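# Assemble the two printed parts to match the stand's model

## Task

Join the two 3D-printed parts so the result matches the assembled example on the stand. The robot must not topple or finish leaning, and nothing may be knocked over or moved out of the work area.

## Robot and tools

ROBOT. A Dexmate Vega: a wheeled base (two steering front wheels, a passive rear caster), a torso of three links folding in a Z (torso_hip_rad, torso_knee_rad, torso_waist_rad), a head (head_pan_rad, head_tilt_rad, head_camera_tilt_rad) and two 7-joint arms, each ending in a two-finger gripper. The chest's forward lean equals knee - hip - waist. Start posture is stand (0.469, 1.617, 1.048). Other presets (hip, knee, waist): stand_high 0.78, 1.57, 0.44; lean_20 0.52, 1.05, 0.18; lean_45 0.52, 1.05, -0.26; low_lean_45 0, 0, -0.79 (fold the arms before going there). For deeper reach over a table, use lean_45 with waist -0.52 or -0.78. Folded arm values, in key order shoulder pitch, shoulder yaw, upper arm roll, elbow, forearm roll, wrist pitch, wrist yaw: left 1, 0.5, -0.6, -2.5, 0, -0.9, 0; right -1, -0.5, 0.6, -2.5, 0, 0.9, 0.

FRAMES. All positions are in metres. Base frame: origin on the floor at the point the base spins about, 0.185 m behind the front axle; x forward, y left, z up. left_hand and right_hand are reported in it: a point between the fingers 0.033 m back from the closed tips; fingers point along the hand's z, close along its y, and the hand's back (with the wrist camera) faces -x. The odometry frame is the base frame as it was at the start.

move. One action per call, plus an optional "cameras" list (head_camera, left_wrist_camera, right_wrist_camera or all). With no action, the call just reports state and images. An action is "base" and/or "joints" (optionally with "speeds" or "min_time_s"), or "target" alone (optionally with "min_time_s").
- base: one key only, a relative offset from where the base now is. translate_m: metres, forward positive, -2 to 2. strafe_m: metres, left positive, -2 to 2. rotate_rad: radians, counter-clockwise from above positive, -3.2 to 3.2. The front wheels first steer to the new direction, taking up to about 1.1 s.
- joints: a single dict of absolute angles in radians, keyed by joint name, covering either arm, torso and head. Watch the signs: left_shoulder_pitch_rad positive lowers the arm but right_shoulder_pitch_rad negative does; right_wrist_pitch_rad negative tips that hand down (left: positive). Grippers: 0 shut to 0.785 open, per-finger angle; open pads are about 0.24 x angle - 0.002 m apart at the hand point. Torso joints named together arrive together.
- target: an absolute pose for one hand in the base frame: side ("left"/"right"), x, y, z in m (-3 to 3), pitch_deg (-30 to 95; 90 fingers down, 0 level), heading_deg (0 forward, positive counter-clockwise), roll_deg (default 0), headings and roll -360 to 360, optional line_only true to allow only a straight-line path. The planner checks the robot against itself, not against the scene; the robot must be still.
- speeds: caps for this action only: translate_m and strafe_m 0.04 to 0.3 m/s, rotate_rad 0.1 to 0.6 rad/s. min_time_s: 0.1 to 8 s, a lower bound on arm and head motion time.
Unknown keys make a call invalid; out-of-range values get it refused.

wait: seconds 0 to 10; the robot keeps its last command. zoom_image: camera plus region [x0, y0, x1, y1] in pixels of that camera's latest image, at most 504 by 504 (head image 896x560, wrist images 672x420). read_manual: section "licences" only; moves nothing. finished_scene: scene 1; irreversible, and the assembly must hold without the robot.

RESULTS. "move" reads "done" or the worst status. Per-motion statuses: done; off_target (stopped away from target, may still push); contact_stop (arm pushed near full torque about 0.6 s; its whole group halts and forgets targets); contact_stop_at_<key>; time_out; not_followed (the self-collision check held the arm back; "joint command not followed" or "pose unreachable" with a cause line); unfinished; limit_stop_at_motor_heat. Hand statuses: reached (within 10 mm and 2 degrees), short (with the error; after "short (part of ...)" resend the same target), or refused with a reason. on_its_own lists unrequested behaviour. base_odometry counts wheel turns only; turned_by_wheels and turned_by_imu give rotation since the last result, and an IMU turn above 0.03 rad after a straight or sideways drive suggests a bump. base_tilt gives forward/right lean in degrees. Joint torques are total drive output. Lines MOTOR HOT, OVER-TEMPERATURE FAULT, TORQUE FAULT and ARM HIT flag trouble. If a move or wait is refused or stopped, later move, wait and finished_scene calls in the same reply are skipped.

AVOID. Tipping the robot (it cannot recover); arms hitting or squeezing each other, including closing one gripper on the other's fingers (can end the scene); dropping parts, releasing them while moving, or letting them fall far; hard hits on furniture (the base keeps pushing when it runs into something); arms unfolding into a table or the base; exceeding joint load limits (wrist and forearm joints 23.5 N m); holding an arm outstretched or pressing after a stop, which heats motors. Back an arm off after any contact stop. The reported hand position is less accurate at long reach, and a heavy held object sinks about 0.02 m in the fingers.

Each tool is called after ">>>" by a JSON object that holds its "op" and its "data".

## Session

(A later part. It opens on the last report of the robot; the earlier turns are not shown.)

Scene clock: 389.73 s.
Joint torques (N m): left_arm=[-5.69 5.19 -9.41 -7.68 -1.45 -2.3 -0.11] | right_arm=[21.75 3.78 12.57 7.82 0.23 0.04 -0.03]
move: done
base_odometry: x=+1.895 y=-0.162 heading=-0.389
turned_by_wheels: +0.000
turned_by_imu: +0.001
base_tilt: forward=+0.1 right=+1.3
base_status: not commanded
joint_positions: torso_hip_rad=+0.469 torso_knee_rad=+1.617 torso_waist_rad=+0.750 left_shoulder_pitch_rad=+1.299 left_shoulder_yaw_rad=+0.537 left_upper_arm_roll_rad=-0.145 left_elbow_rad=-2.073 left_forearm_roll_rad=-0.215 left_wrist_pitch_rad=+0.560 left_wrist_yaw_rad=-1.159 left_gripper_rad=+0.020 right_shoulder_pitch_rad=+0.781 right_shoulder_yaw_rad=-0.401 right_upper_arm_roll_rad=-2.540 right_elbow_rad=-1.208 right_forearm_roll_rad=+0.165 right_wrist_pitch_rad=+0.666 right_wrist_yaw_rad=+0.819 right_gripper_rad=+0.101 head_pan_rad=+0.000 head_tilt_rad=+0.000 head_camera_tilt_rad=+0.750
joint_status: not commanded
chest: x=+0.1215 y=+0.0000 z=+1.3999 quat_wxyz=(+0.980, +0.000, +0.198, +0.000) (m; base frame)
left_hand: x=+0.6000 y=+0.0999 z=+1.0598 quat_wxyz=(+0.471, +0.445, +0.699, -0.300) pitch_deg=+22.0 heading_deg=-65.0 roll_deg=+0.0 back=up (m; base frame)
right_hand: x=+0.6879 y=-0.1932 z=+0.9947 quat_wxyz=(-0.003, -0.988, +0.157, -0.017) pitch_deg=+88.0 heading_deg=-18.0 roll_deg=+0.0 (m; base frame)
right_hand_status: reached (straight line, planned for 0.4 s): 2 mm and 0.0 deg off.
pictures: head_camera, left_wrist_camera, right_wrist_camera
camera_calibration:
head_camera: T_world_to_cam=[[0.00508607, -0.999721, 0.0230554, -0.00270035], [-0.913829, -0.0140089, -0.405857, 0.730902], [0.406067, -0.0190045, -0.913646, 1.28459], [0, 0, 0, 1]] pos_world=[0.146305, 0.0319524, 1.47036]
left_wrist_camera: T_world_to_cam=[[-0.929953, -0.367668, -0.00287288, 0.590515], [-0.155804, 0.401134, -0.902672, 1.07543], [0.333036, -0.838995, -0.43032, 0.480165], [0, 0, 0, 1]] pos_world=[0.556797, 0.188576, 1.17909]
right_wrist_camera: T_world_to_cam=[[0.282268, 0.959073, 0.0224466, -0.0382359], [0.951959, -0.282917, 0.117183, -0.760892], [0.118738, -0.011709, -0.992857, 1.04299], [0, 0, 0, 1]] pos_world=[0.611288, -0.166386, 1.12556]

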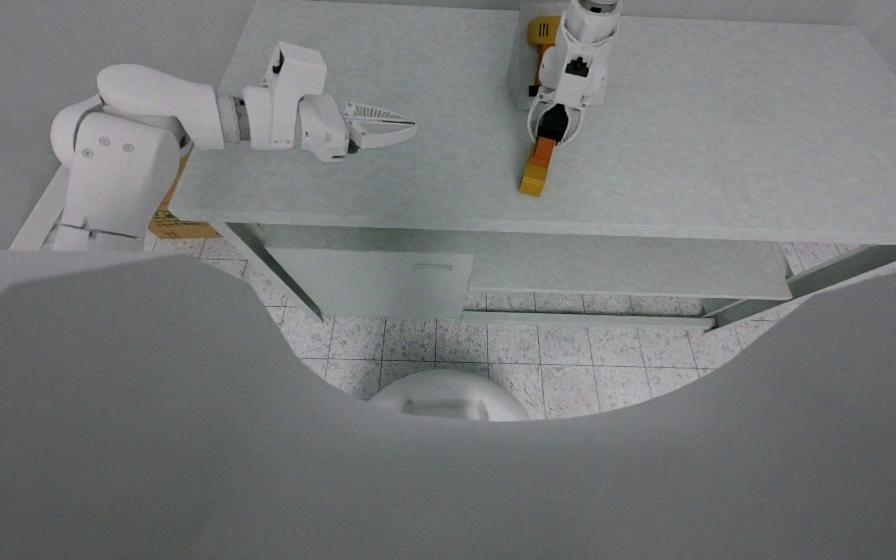

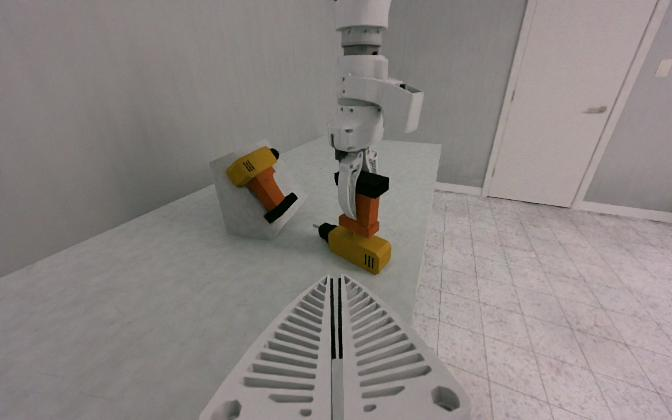

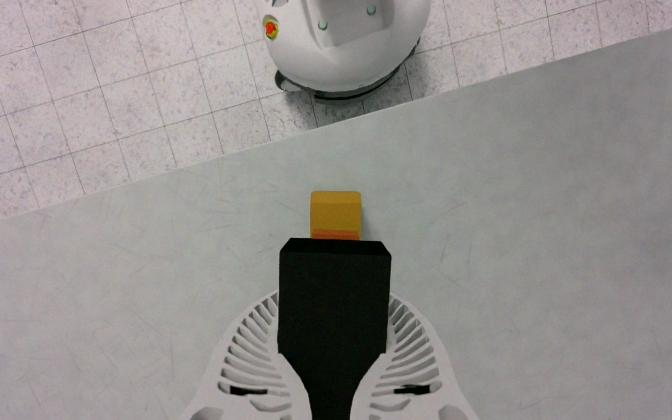

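>>> {"op": "move", "data": {"target": {"side":"right","x":0.6898,"y":-0.1936,"z":0.983,"pitch_deg":88,"heading_deg":-18,"line_only":true}, "cameras": ["all"]}}

>>> {"op": "zoom_image", "data": {"camera": "left_wrist_camera", "region": [310, 140, 430, 280]}}

>>> {"op": "zoom_image", "data": {"camera": "right_wrist_camera", "region": [250, 150, 430, 320]}}

Scene clock: 397.73 s.
Joint torques (N m): left_arm=[-5.37 6.91 -9.32 -7.7 -1.33 -2.12 -0.06] | right_arm=[23.24 3.41 13.51 6.01 0.08 -0.15 -0.34]
move: done
base_odometry: x=+1.895 y=-0.162 heading=-0.389
turned_by_wheels: +0.000
turned_by_imu: +0.001
base_tilt: forward=+0.1 right=+1.4
base_status: not commanded
joint_positions: torso_hip_rad=+0.469 torso_knee_rad=+1.617 torso_waist_rad=+0.750 left_shoulder_pitch_rad=+1.299 left_shoulder_yaw_rad=+0.537 left_upper_arm_roll_rad=-0.145 left_elbow_rad=-2.073 left_forearm_roll_rad=-0.215 left_wrist_pitch_rad=+0.560 left_wrist_yaw_rad=-1.159 left_gripper_rad=+0.020 right_shoulder_pitch_rad=+0.758 right_shoulder_yaw_rad=-0.394 right_upper_arm_roll_rad=-2.539 right_elbow_rad=-1.188 right_forearm_roll_rad=+0.154 right_wrist_pitch_rad=+0.666 right_wrist_yaw_rad=+0.805 right_gripper_rad=+0.101 head_pan_rad=+0.000 head_tilt_rad=+0.000 head_camera_tilt_rad=+0.750
joint_status: not commanded
chest: x=+0.1215 y=+0.0000 z=+1.3999 quat_wxyz=(+0.980, +0.000, +0.198, +0.000) (m; base frame)
left_hand: x=+0.6000 y=+0.0999 z=+1.0598 quat_wxyz=(+0.471, +0.445, +0.699, -0.300) pitch_deg=+22.0 heading_deg=-65.0 roll_deg=+0.0 back=up (m; base frame)
right_hand: x=+0.6893 y=-0.1938 z=+0.9852 quat_wxyz=(-0.003, -0.988, +0.156, -0.017) pitch_deg=+88.0 heading_deg=-18.0 roll_deg=+0.0 (m; base frame)
right_hand_status: reached (straight line, planned for 0.4 s): 2 mm and 0.0 deg off.
pictures: head_camera, left_wrist_camera, right_wrist_camera
camera_calibration:
head_camera: T_world_to_cam=[[0.00508607, -0.999721, 0.0230554, -0.00270035], [-0.913829, -0.0140089, -0.405857, 0.730902], [0.406067, -0.0190045, -0.913646, 1.28459], [0, 0, 0, 1]] pos_world=[0.146305, 0.0319524, 1.47036]
left_wrist_camera: T_world_to_cam=[[-0.929953, -0.367668, -0.00287288, 0.590515], [-0.155804, 0.401134, -0.902672, 1.07543], [0.333036, -0.838995, -0.43032, 0.480165], [0, 0, 0, 1]] pos_world=[0.556797, 0.188576, 1.17909]
right_wrist_camera: T_world_to_cam=[[0.282183, 0.959099, 0.0224081, -0.0377683], [0.951997, -0.282829, 0.117092, -0.76127], [0.11864, -0.0117088, -0.992868, 1.03334], [0, 0, 0, 1]] pos_world=[0.612788, -0.166986, 1.11596]

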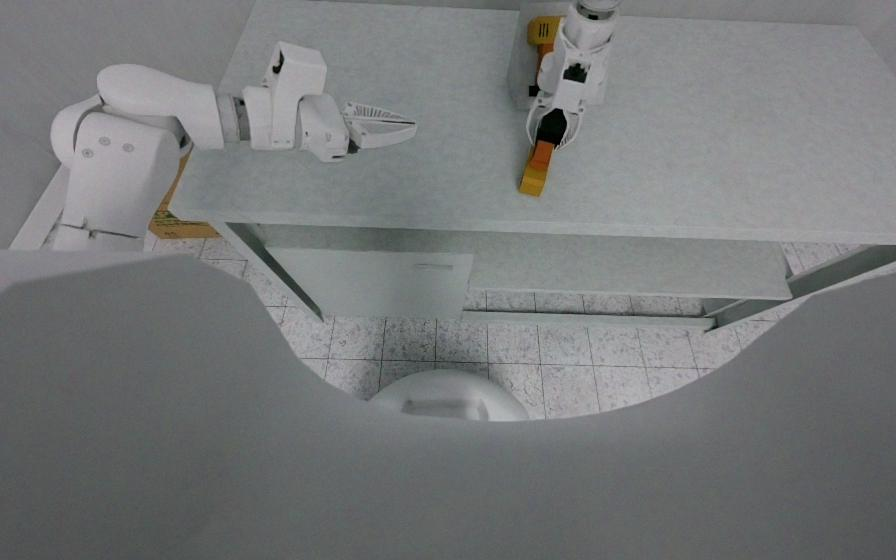

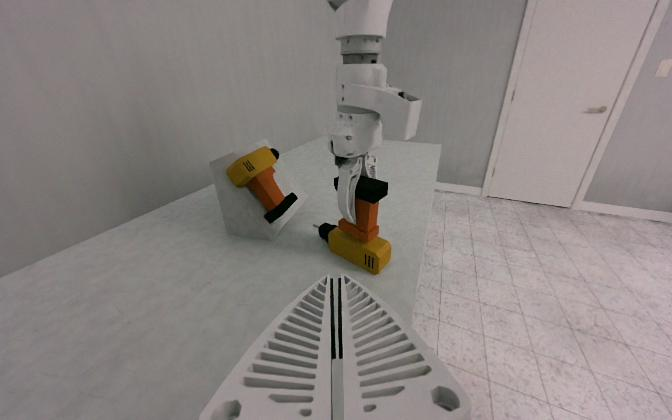

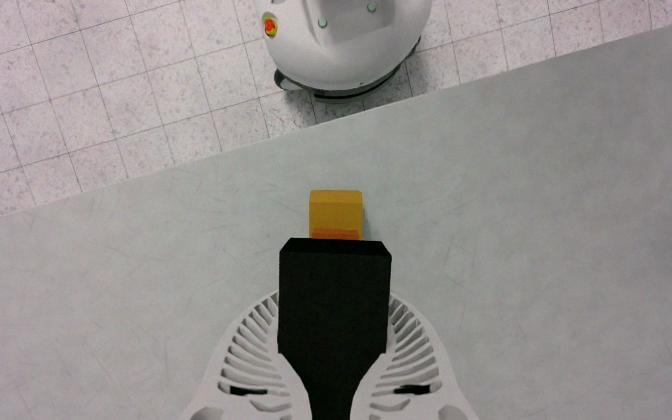

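Scaled by 3.600 from the camera's 672x420 image, which has a finer 960x600 frame.

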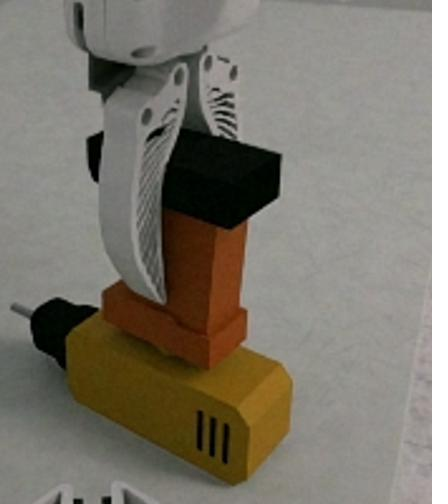

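Scaled by 2.800 from the camera's 672x420 image, which has a finer 960x600 frame.

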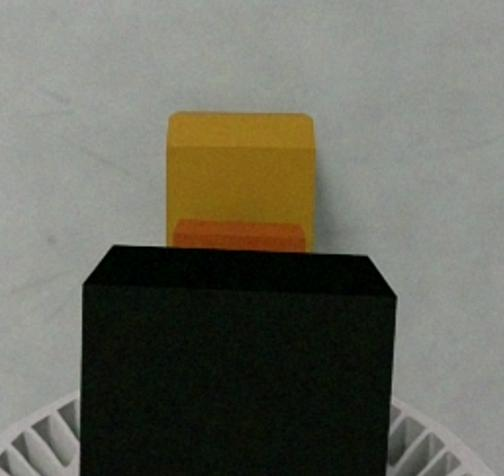

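>>> {"op": "move", "data": {"target": {"side":"right","x":0.6898,"y":-0.1934,"z":0.976,"pitch_deg":88,"heading_deg":-18,"line_only":true}, "min_time_s": 1.5, "cameras": ["all"]}}

>>> {"op": "zoom_image", "data": {"camera": "left_wrist_camera", "region": [310, 140, 430, 280]}}

>>> {"op": "zoom_image", "data": {"camera": "right_wrist_camera", "region": [250, 150, 430, 320]}}

Scene clock: 405.43 s.
Joint torques (N m): left_arm=[-5.29 5.63 -8.78 -7.98 -1.46 -2.08 -0.05] | right_arm=[21.29 0.74 5.95 6.91 0.05 -0.05 -0.45]
move: done
base_odometry: x=+1.895 y=-0.162 heading=-0.389
turned_by_wheels: +0.000
turned_by_imu: +0.001
base_tilt: forward=+0.2 right=+1.4
base_status: not commanded
joint_positions: torso_hip_rad=+0.469 torso_knee_rad=+1.617 torso_waist_rad=+0.750 left_shoulder_pitch_rad=+1.299 left_shoulder_yaw_rad=+0.537 left_upper_arm_roll_rad=-0.145 left_elbow_rad=-2.073 left_forearm_roll_rad=-0.215 left_wrist_pitch_rad=+0.560 left_wrist_yaw_rad=-1.159 left_gripper_rad=+0.020 right_shoulder_pitch_rad=+0.740 right_shoulder_yaw_rad=-0.389 right_upper_arm_roll_rad=-2.539 right_elbow_rad=-1.178 right_forearm_roll_rad=+0.145 right_wrist_pitch_rad=+0.662 right_wrist_yaw_rad=+0.793 right_gripper_rad=+0.101 head_pan_rad=+0.000 head_tilt_rad=+0.000 head_camera_tilt_rad=+0.750
joint_status: not commanded
chest: x=+0.1215 y=+0.0000 z=+1.3999 quat_wxyz=(+0.980, +0.000, +0.198, +0.000) (m; base frame)
left_hand: x=+0.6000 y=+0.0999 z=+1.0598 quat_wxyz=(+0.471, +0.445, +0.699, -0.300) pitch_deg=+22.0 heading_deg=-65.0 roll_deg=+0.0 back=up (m; base frame)
right_hand: x=+0.6896 y=-0.1933 z=+0.9768 quat_wxyz=(-0.003, -0.988, +0.156, -0.017) pitch_deg=+88.0 heading_deg=-18.0 roll_deg=+0.0 (m; base frame)
right_hand_status: reached (straight line, planned for 1.5 s): 1 mm and 0.0 deg off.
pictures: head_camera, left_wrist_camera, right_wrist_camera
camera_calibration:
head_camera: T_world_to_cam=[[0.00508607, -0.999721, 0.0230554, -0.00270035], [-0.913829, -0.0140089, -0.405857, 0.730902], [0.406067, -0.0190045, -0.913646, 1.28459], [0, 0, 0, 1]] pos_world=[0.146305, 0.0319524, 1.47036]
left_wrist_camera: T_world_to_cam=[[-0.929953, -0.367668, -0.00287288, 0.590515], [-0.155804, 0.401134, -0.902672, 1.07543], [0.333036, -0.838995, -0.43032, 0.480165], [0, 0, 0, 1]] pos_world=[0.556797, 0.188576, 1.17909]
right_wrist_camera: T_world_to_cam=[[0.281889, 0.959169, 0.023106, -0.0385107], [0.952059, -0.28262, 0.117091, -0.760405], [0.11884, -0.0110083, -0.992852, 1.02506], [0, 0, 0, 1]] pos_world=[0.612988, -0.166684, 1.10766]

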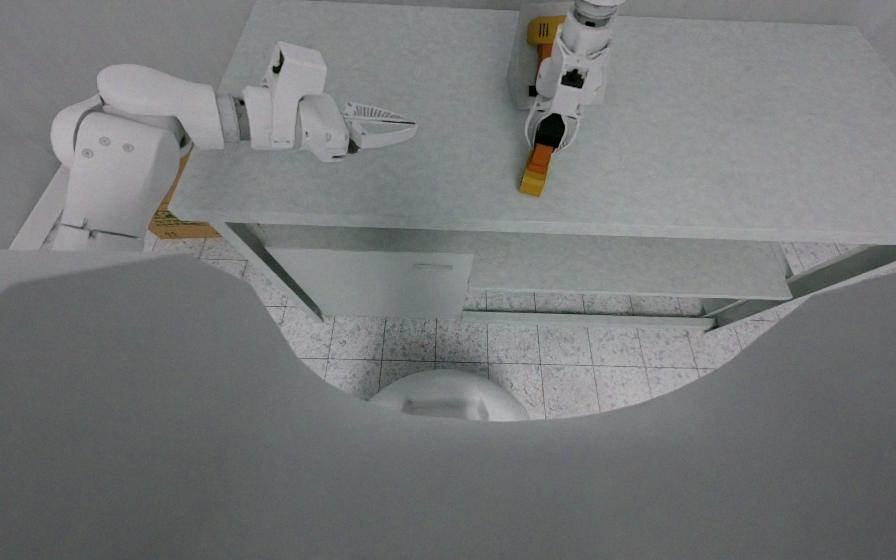

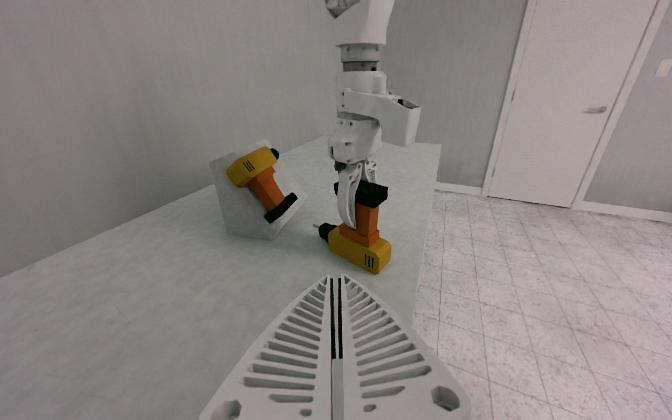

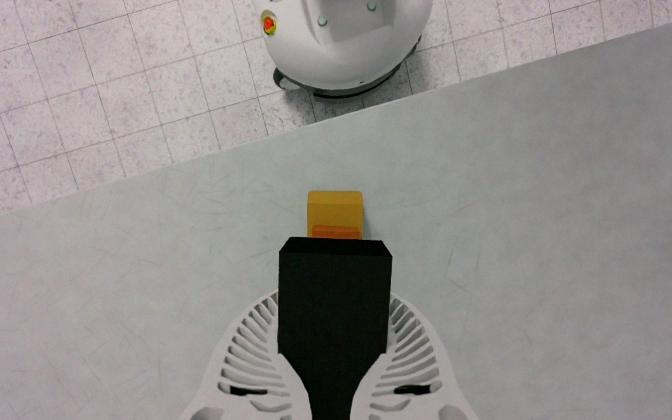

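Scaled by 3.600 from the camera's 672x420 image, which has a finer 960x600 frame.

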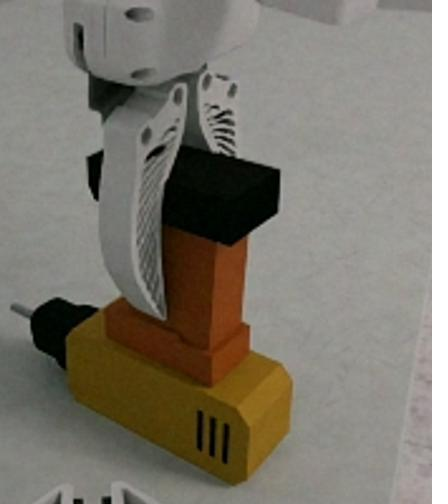

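Scaled by 2.800 from the camera's 672x420 image, which has a finer 960x600 frame.

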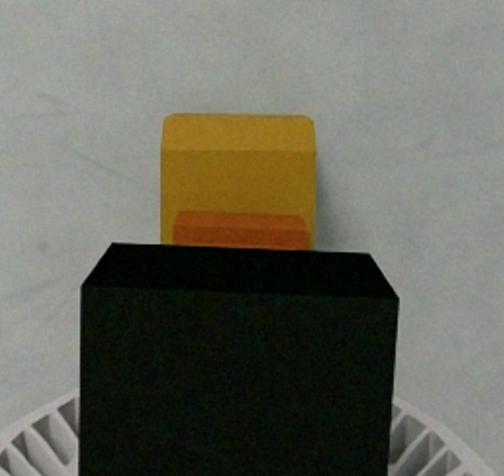

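>>> {"op": "zoom_image", "data": {"camera": "left_wrist_camera", "region": [320, 210, 400, 280]}}

>>> {"op": "zoom_image", "data": {"camera": "head_camera", "region": [510, 100, 600, 205]}}

Scaled by 6.300 from the camera's 672x420 image, which has a finer 960x600 frame.

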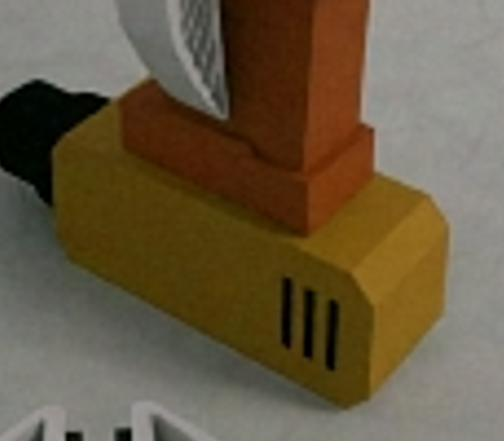

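Scaled by 4.800 from the camera's 896x560 image, which has a finer 960x600 frame.

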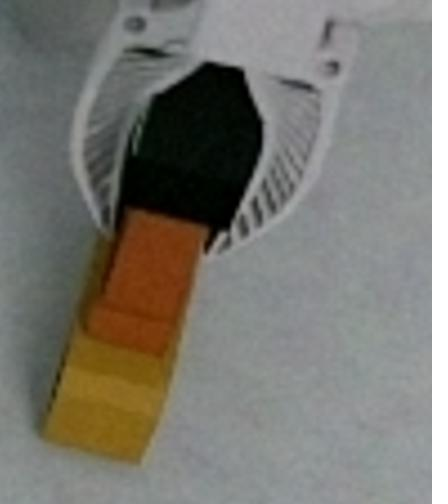

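>>> {"op": "move", "data": {"target": {"side":"right","x":0.6898,"y":-0.1934,"z":0.971,"pitch_deg":88,"heading_deg":-18,"line_only":true}, "min_time_s": 1.5, "cameras": ["all"]}}

>>> {"op": "zoom_image", "data": {"camera": "left_wrist_camera", "region": [310, 140, 430, 280]}}

>>> {"op": "zoom_image", "data": {"camera": "right_wrist_camera", "region": [250, 150, 430, 320]}}

Scene clock: 417.07 s.
Joint torques (N m): left_arm=[-4.79 7.07 -8.88 -7.99 -1.39 -1.56 -0.22] | right_arm=[-9.05 2.11 2.38 4.06 -3.11 -3.08 -1.22]
move: done
base_odometry: x=+1.895 y=-0.162 heading=-0.389
turned_by_wheels: +0.000
turned_by_imu: +0.001
base_tilt: forward=+0.0 right=+1.3
base_status: not commanded
joint_positions: torso_hip_rad=+0.469 torso_knee_rad=+1.617 torso_waist_rad=+0.750 left_shoulder_pitch_rad=+1.299 left_shoulder_yaw_rad=+0.537 left_upper_arm_roll_rad=-0.145 left_elbow_rad=-2.073 left_forearm_roll_rad=-0.215 left_wrist_pitch_rad=+0.560 left_wrist_yaw_rad=-1.159 left_gripper_rad=+0.020 right_shoulder_pitch_rad=+0.730 right_shoulder_yaw_rad=-0.386 right_upper_arm_roll_rad=-2.539 right_elbow_rad=-1.171 right_forearm_roll_rad=+0.140 right_wrist_pitch_rad=+0.659 right_wrist_yaw_rad=+0.786 right_gripper_rad=+0.100 head_pan_rad=+0.000 head_tilt_rad=+0.000 head_camera_tilt_rad=+0.750
joint_status: not commanded
chest: x=+0.1203 y=+0.0000 z=+1.4001 quat_wxyz=(+0.980, +0.000, +0.197, +0.000) (m; base frame)
left_hand: x=+0.5993 y=+0.0999 z=+1.0608 quat_wxyz=(+0.472, +0.446, +0.699, -0.300) pitch_deg=+22.0 heading_deg=-65.0 roll_deg=+0.1 back=up (m; base frame)
right_hand: x=+0.6895 y=-0.1931 z=+0.9734 quat_wxyz=(-0.002, -0.988, +0.156, -0.018) pitch_deg=+87.9 heading_deg=-18.0 roll_deg=+0.0 (m; base frame)
right_hand_status: reached (straight line, planned for 1.5 s): 2 mm and 0.1 deg off.
pictures: head_camera, left_wrist_camera, right_wrist_camera
camera_calibration:
head_camera: T_world_to_cam=[[0.00505366, -0.999721, 0.0230632, -0.00270779], [-0.91321, -0.0140114, -0.407248, 0.7318], [0.407458, -0.0190035, -0.913026, 1.28429], [0, 0, 0, 1]] pos_world=[0.145008, 0.0319525, 1.47067]
left_wrist_camera: T_world_to_cam=[[-0.929933, -0.367703, -0.00432959, 0.591396], [-0.154387, 0.401083, -0.902938, 1.07564], [0.33375, -0.839004, -0.429749, 0.479783], [0, 0, 0, 1]] pos_world=[0.555897, 0.188576, 1.17999]
right_wrist_camera: T_world_to_cam=[[0.281874, 0.959143, 0.024344, -0.0398727], [0.951773, -0.282731, 0.119127, -0.761645], [0.121142, -0.0104087, -0.992581, 1.01993], [0, 0, 0, 1]] pos_world=[0.612596, -0.166481, 1.10406]

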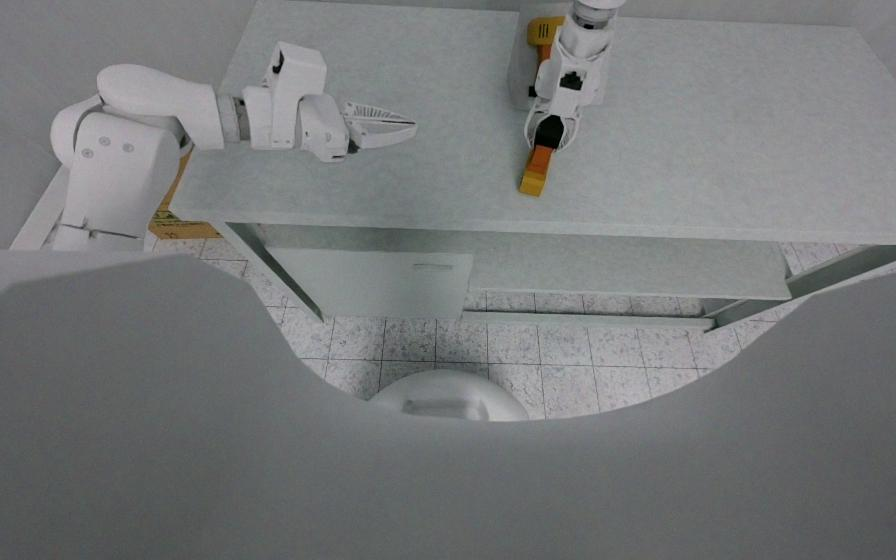

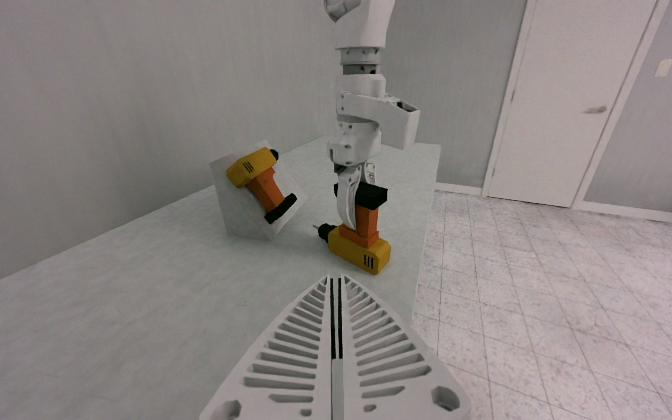

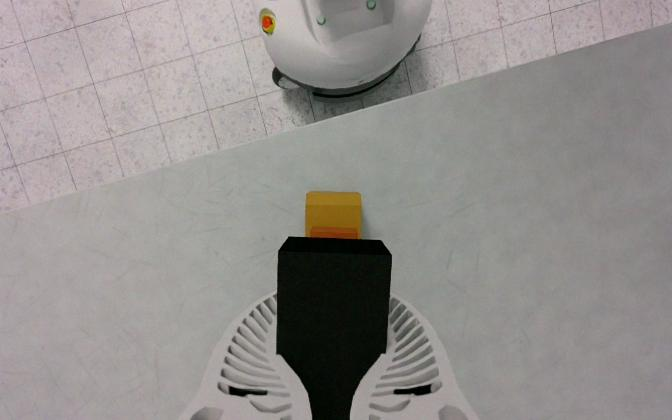

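Scaled by 3.600 from the camera's 672x420 image, which has a finer 960x600 frame.

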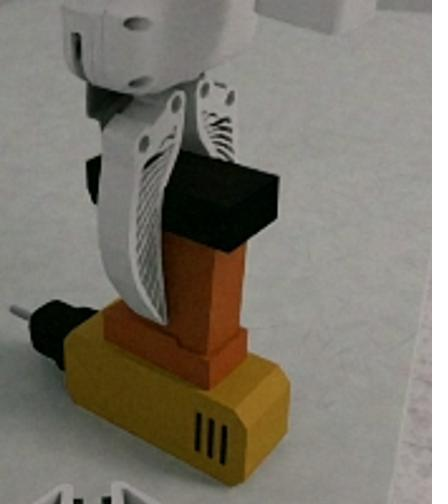

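Scaled by 2.800 from the camera's 672x420 image, which has a finer 960x600 frame.

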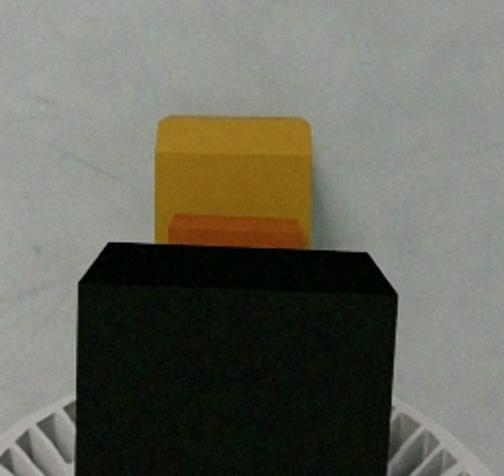

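>>> {"op": "move", "data": {"target": {"side":"right","x":0.6896,"y":-0.1933,"z":0.9755,"pitch_deg":88,"heading_deg":-18,"line_only":true}}}

>>> {"op": "move", "data": {"joints": {"right_gripper_rad":0.3}, "min_time_s": 2}}

>>> {"op": "move", "data": {"joints": {"right_gripper_rad":0.45}, "min_time_s": 1, "cameras": ["all"]}}

>>> {"op": "zoom_image", "data": {"camera": "left_wrist_camera", "region": [310, 140, 430, 280]}}

>>> {"op": "zoom_image", "data": {"camera": "right_wrist_camera", "region": [200, 120, 480, 400]}}

Scene clock: 423.67 s.
Joint torques (N m): left_arm=[-4.08 6.59 -9.08 -8.74 -1.39 -2.41 -0.23] | right_arm=[15.7 0.64 5.8 4.52 -1.11 -2.33 -0.3]
move: done
base_odometry: x=+1.895 y=-0.162 heading=-0.389
turned_by_wheels: +0.000
turned_by_imu: +0.001
base_tilt: forward=+0.1 right=+1.3
base_status: not commanded
joint_positions: torso_hip_rad=+0.469 torso_knee_rad=+1.617 torso_waist_rad=+0.750 left_shoulder_pitch_rad=+1.299 left_shoulder_yaw_rad=+0.537 left_upper_arm_roll_rad=-0.145 left_elbow_rad=-2.073 left_forearm_roll_rad=-0.215 left_wrist_pitch_rad=+0.560 left_wrist_yaw_rad=-1.159 left_gripper_rad=+0.020 right_shoulder_pitch_rad=+0.731 right_shoulder_yaw_rad=-0.385 right_upper_arm_roll_rad=-2.538 right_elbow_rad=-1.168 right_forearm_roll_rad=+0.143 right_wrist_pitch_rad=+0.663 right_wrist_yaw_rad=+0.790 right_gripper_rad=+0.101 head_pan_rad=+0.000 head_tilt_rad=+0.000 head_camera_tilt_rad=+0.750
joint_status: not commanded
chest: x=+0.1203 y=+0.0000 z=+1.4001 quat_wxyz=(+0.980, +0.000, +0.197, +0.000) (m; base frame)
left_hand: x=+0.5993 y=+0.0999 z=+1.0608 quat_wxyz=(+0.472, +0.446, +0.699, -0.300) pitch_deg=+22.0 heading_deg=-65.0 roll_deg=+0.1 back=up (m; base frame)
right_hand: x=+0.6895 y=-0.1932 z=+0.9747 quat_wxyz=(-0.002, -0.988, +0.156, -0.017) pitch_deg=+88.0 heading_deg=-18.0 roll_deg=+0.0 (m; base frame)
right_hand_status: reached (straight line, planned for 0.2 s): 1 mm and 0.0 deg off.
pictures: none

Scene clock: 425.20 s.
Joint torques (N m): left_arm=[-5.62 6.43 -8.76 -8.34 -1.33 -1.79 -0.16] | right_arm=[31.57 2.94 3.64 6.09 0.89 0.95 0.41]
move: done
base_odometry: x=+1.895 y=-0.162 heading=-0.389
turned_by_wheels: +0.000
turned_by_imu: +0.000
base_tilt: forward=+0.2 right=+1.3
base_status: not commanded
joint_positions: torso_hip_rad=+0.469 torso_knee_rad=+1.617 torso_waist_rad=+0.750 left_shoulder_pitch_rad=+1.299 left_shoulder_yaw_rad=+0.537 left_upper_arm_roll_rad=-0.145 left_elbow_rad=-2.073 left_forearm_roll_rad=-0.215 left_wrist_pitch_rad=+0.560 left_wrist_yaw_rad=-1.159 left_gripper_rad=+0.020 right_shoulder_pitch_rad=+0.732 right_shoulder_yaw_rad=-0.385 right_upper_arm_roll_rad=-2.538 right_elbow_rad=-1.167 right_forearm_roll_rad=+0.144 right_wrist_pitch_rad=+0.665 right_wrist_yaw_rad=+0.792 right_gripper_rad=+0.300 head_pan_rad=+0.000 head_tilt_rad=+0.000 head_camera_tilt_rad=+0.750
joint_status: all done
chest: x=+0.1213 y=+0.0000 z=+1.3999 quat_wxyz=(+0.980, +0.000, +0.198, +0.000) (m; base frame)
left_hand: x=+0.5998 y=+0.1000 z=+1.0600 quat_wxyz=(+0.472, +0.445, +0.699, -0.300) pitch_deg=+22.0 heading_deg=-65.0 roll_deg=+0.0 back=up (m; base frame)
right_hand: x=+0.6899 y=-0.1932 z=+0.9744 quat_wxyz=(-0.003, -0.988, +0.156, -0.017) pitch_deg=+88.1 heading_deg=-18.0 roll_deg=+0.0 (m; base frame)
pictures: none

Scene clock: 425.83 s.
Joint torques (N m): left_arm=[-5.05 6.08 -8.73 -7.3 -1.27 -2.43 -0.06] | right_arm=[32.73 2.33 3.63 6.96 1.34 0 -0.03]
move: done
base_odometry: x=+1.895 y=-0.162 heading=-0.389
turned_by_wheels: +0.000
turned_by_imu: +0.000
base_tilt: forward=+0.3 right=+1.3
base_status: not commanded
joint_positions: torso_hip_rad=+0.469 torso_knee_rad=+1.617 torso_waist_rad=+0.750 left_shoulder_pitch_rad=+1.299 left_shoulder_yaw_rad=+0.537 left_upper_arm_roll_rad=-0.145 left_elbow_rad=-2.073 left_forearm_roll_rad=-0.215 left_wrist_pitch_rad=+0.560 left_wrist_yaw_rad=-1.159 left_gripper_rad=+0.020 right_shoulder_pitch_rad=+0.732 right_shoulder_yaw_rad=-0.385 right_upper_arm_roll_rad=-2.538 right_elbow_rad=-1.167 right_forearm_roll_rad=+0.144 right_wrist_pitch_rad=+0.665 right_wrist_yaw_rad=+0.792 right_gripper_rad=+0.450 head_pan_rad=+0.000 head_tilt_rad=+0.000 head_camera_tilt_rad=+0.750
joint_status: all done
chest: x=+0.1213 y=+0.0000 z=+1.3999 quat_wxyz=(+0.980, +0.000, +0.198, +0.000) (m; base frame)
left_hand: x=+0.5998 y=+0.1000 z=+1.0600 quat_wxyz=(+0.472, +0.445, +0.699, -0.300) pitch_deg=+22.0 heading_deg=-65.0 roll_deg=+0.0 back=up (m; base frame)
right_hand: x=+0.6899 y=-0.1932 z=+0.9745 quat_wxyz=(-0.003, -0.988, +0.156, -0.017) pitch_deg=+88.1 heading_deg=-18.0 roll_deg=+0.0 (m; base frame)
pictures: head_camera, left_wrist_camera, right_wrist_camera
camera_calibration:
head_camera: T_world_to_cam=[[0.00508152, -0.999721, 0.0230572, -0.0027013], [-0.913702, -0.0140114, -0.406144, 0.731125], [0.406354, -0.0190035, -0.913518, 1.28444], [0, 0, 0, 1]] pos_world=[0.146106, 0.0319525, 1.47036]
left_wrist_camera: T_world_to_cam=[[-0.92995, -0.367673, -0.00308162, 0.590575], [-0.155597, 0.401116, -0.902716, 1.07552], [0.33314, -0.839001, -0.430226, 0.480151], [0, 0, 0, 1]] pos_world=[0.556597, 0.188576, 1.17929]
right_wrist_camera: T_world_to_cam=[[0.281925, 0.959166, 0.0227676, -0.0384375], [0.952196, -0.282629, 0.115944, -0.75937], [0.117645, -0.0110085, -0.992995, 1.02361], [0, 0, 0, 1]] pos_world=[0.613484, -0.166484, 1.10536]

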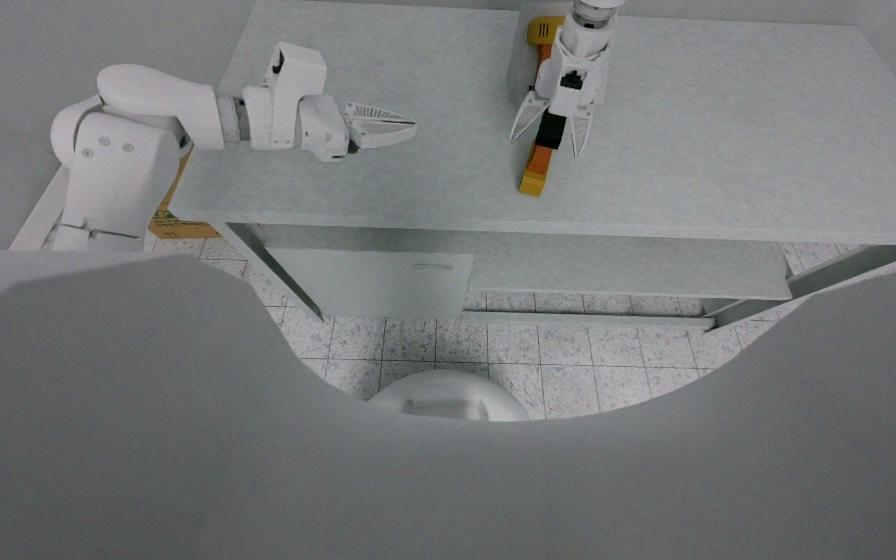

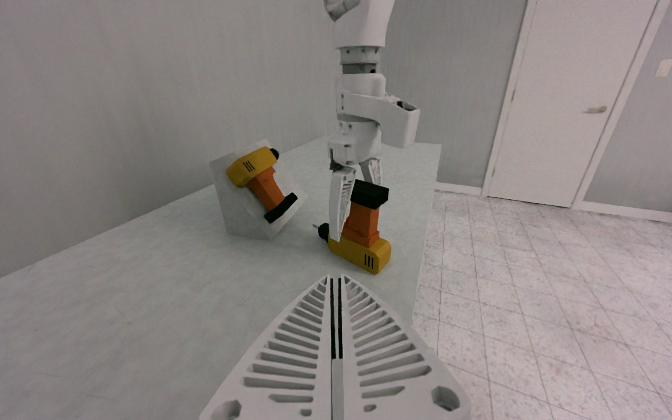

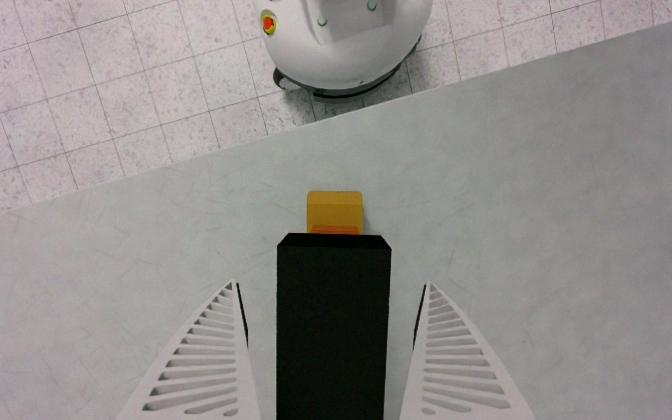

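Scaled by 3.600 from the camera's 672x420 image, which has a finer 960x600 frame.

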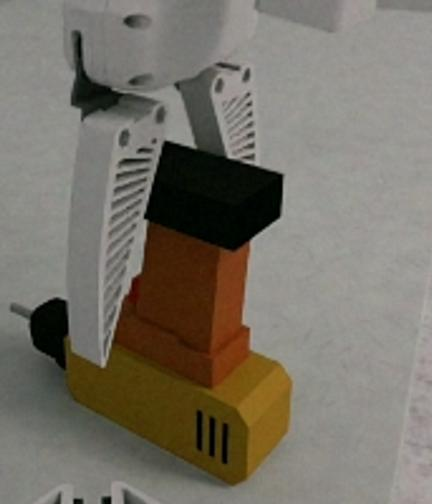

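Scaled by 1.800 from the camera's 672x420 image, which has a finer 960x600 frame.

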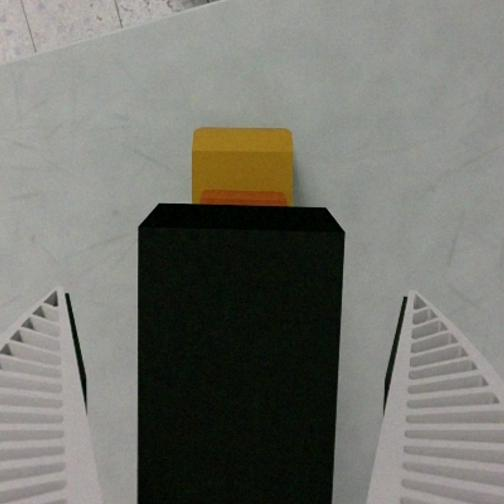

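Red trigger is towards the bit. Stable. Retract.

>>> {"op": "move", "data": {"target": {"side":"right","x":0.6899,"y":-0.1932,"z":1.12,"pitch_deg":88,"heading_deg":-18,"line_only":true}, "cameras": ["all"]}}

>>> {"op": "zoom_image", "data": {"camera": "left_wrist_camera", "region": [310, 160, 410, 280]}}

>>> {"op": "zoom_image", "data": {"camera": "right_wrist_camera", "region": [200, 120, 480, 400]}}

Scene clock: 432.67 s.
Joint torques (N m): left_arm=[-5.69 5.01 -9.05 -8.5 -1.2 -2.6 0.12] | right_arm=[32.22 -1.94 12.55 7.41 0.99 -0.58 0.08]
move: done
base_odometry: x=+1.895 y=-0.162 heading=-0.389
turned_by_wheels: +0.000
turned_by_imu: +0.002
base_tilt: forward=+0.1 right=+1.4
base_status: not commanded
joint_positions: torso_hip_rad=+0.469 torso_knee_rad=+1.617 torso_waist_rad=+0.750 left_shoulder_pitch_rad=+1.299 left_shoulder_yaw_rad=+0.537 left_upper_arm_roll_rad=-0.145 left_elbow_rad=-2.073 left_forearm_roll_rad=-0.215 left_wrist_pitch_rad=+0.560 left_wrist_yaw_rad=-1.159 left_gripper_rad=+0.020 right_shoulder_pitch_rad=+0.969 right_shoulder_yaw_rad=-0.427 right_upper_arm_roll_rad=-2.514 right_elbow_rad=-1.191 right_forearm_roll_rad=+0.351 right_wrist_pitch_rad=+0.803 right_wrist_yaw_rad=+1.040 right_gripper_rad=+0.450 head_pan_rad=+0.000 head_tilt_rad=+0.000 head_camera_tilt_rad=+0.750
joint_status: not commanded
chest: x=+0.1213 y=+0.0000 z=+1.3999 quat_wxyz=(+0.980, +0.000, +0.198, +0.000) (m; base frame)
left_hand: x=+0.5998 y=+0.1000 z=+1.0599 quat_wxyz=(+0.472, +0.445, +0.699, -0.300) pitch_deg=+22.0 heading_deg=-65.0 roll_deg=+0.0 back=up (m; base frame)
right_hand: x=+0.6899 y=-0.1934 z=+1.1167 quat_wxyz=(-0.003, -0.988, +0.157, -0.017) pitch_deg=+88.0 heading_deg=-18.0 roll_deg=+0.0 (m; base frame)
right_hand_status: reached (straight line, planned for 1.2 s): 3 mm and 0.1 deg off.
pictures: head_camera, left_wrist_camera, right_wrist_camera
camera_calibration:
head_camera: T_world_to_cam=[[0.0050809, -0.999721, 0.0230568, -0.00270067], [-0.913739, -0.014009, -0.406061, 0.731007], [0.406271, -0.0190047, -0.913555, 1.28451], [0, 0, 0, 1]] pos_world=[0.146105, 0.0319524, 1.47036]
left_wrist_camera: T_world_to_cam=[[-0.92995, -0.367673, -0.00308162, 0.590575], [-0.155597, 0.401116, -0.902716, 1.07543], [0.33314, -0.839001, -0.430226, 0.480108], [0, 0, 0, 1]] pos_world=[0.556597, 0.188576, 1.17919]
right_wrist_camera: T_world_to_cam=[[0.2826, 0.958984, 0.0220543, -0.0411025], [0.951922, -0.283204, 0.116787, -0.776773], [0.118242, -0.0120099, -0.992912, 1.16419], [0, 0, 0, 1]] pos_world=[0.613387, -0.166587, 1.24756]

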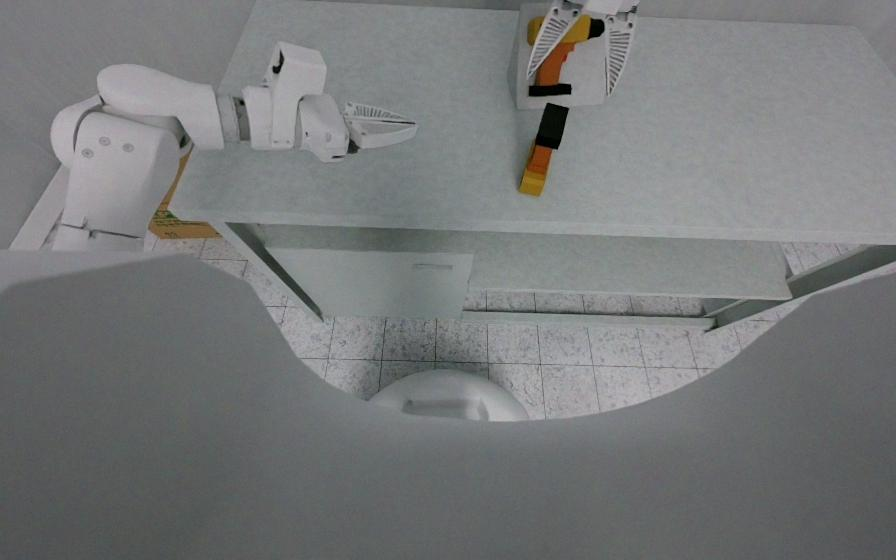

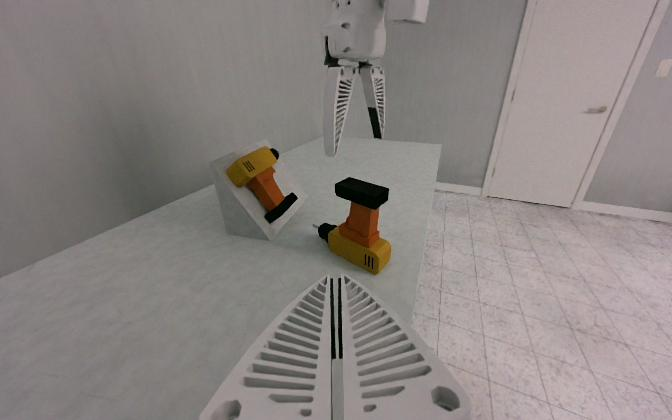

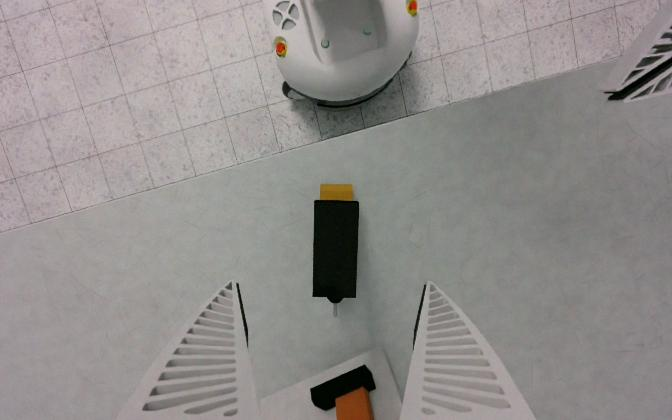

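Scaled by 4.200 from the camera's 672x420 image, which has a finer 960x600 frame.

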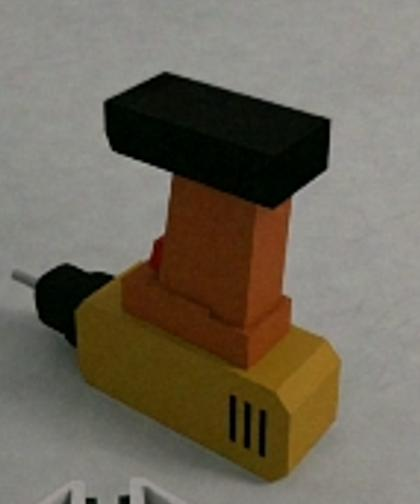

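Scaled by 1.800 from the camera's 672x420 image, which has a finer 960x600 frame.

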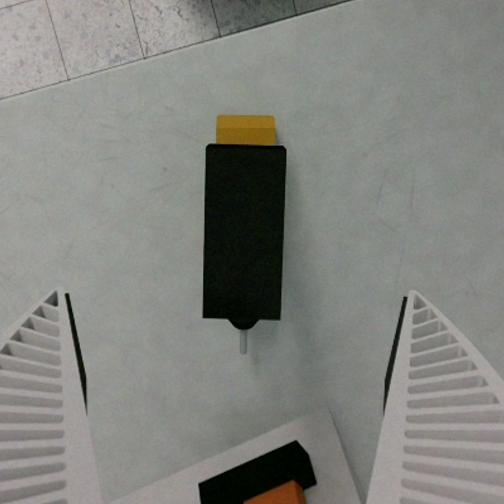

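>>> {"op": "finished_scene", "data": {}}

The scene is finished: the task was done.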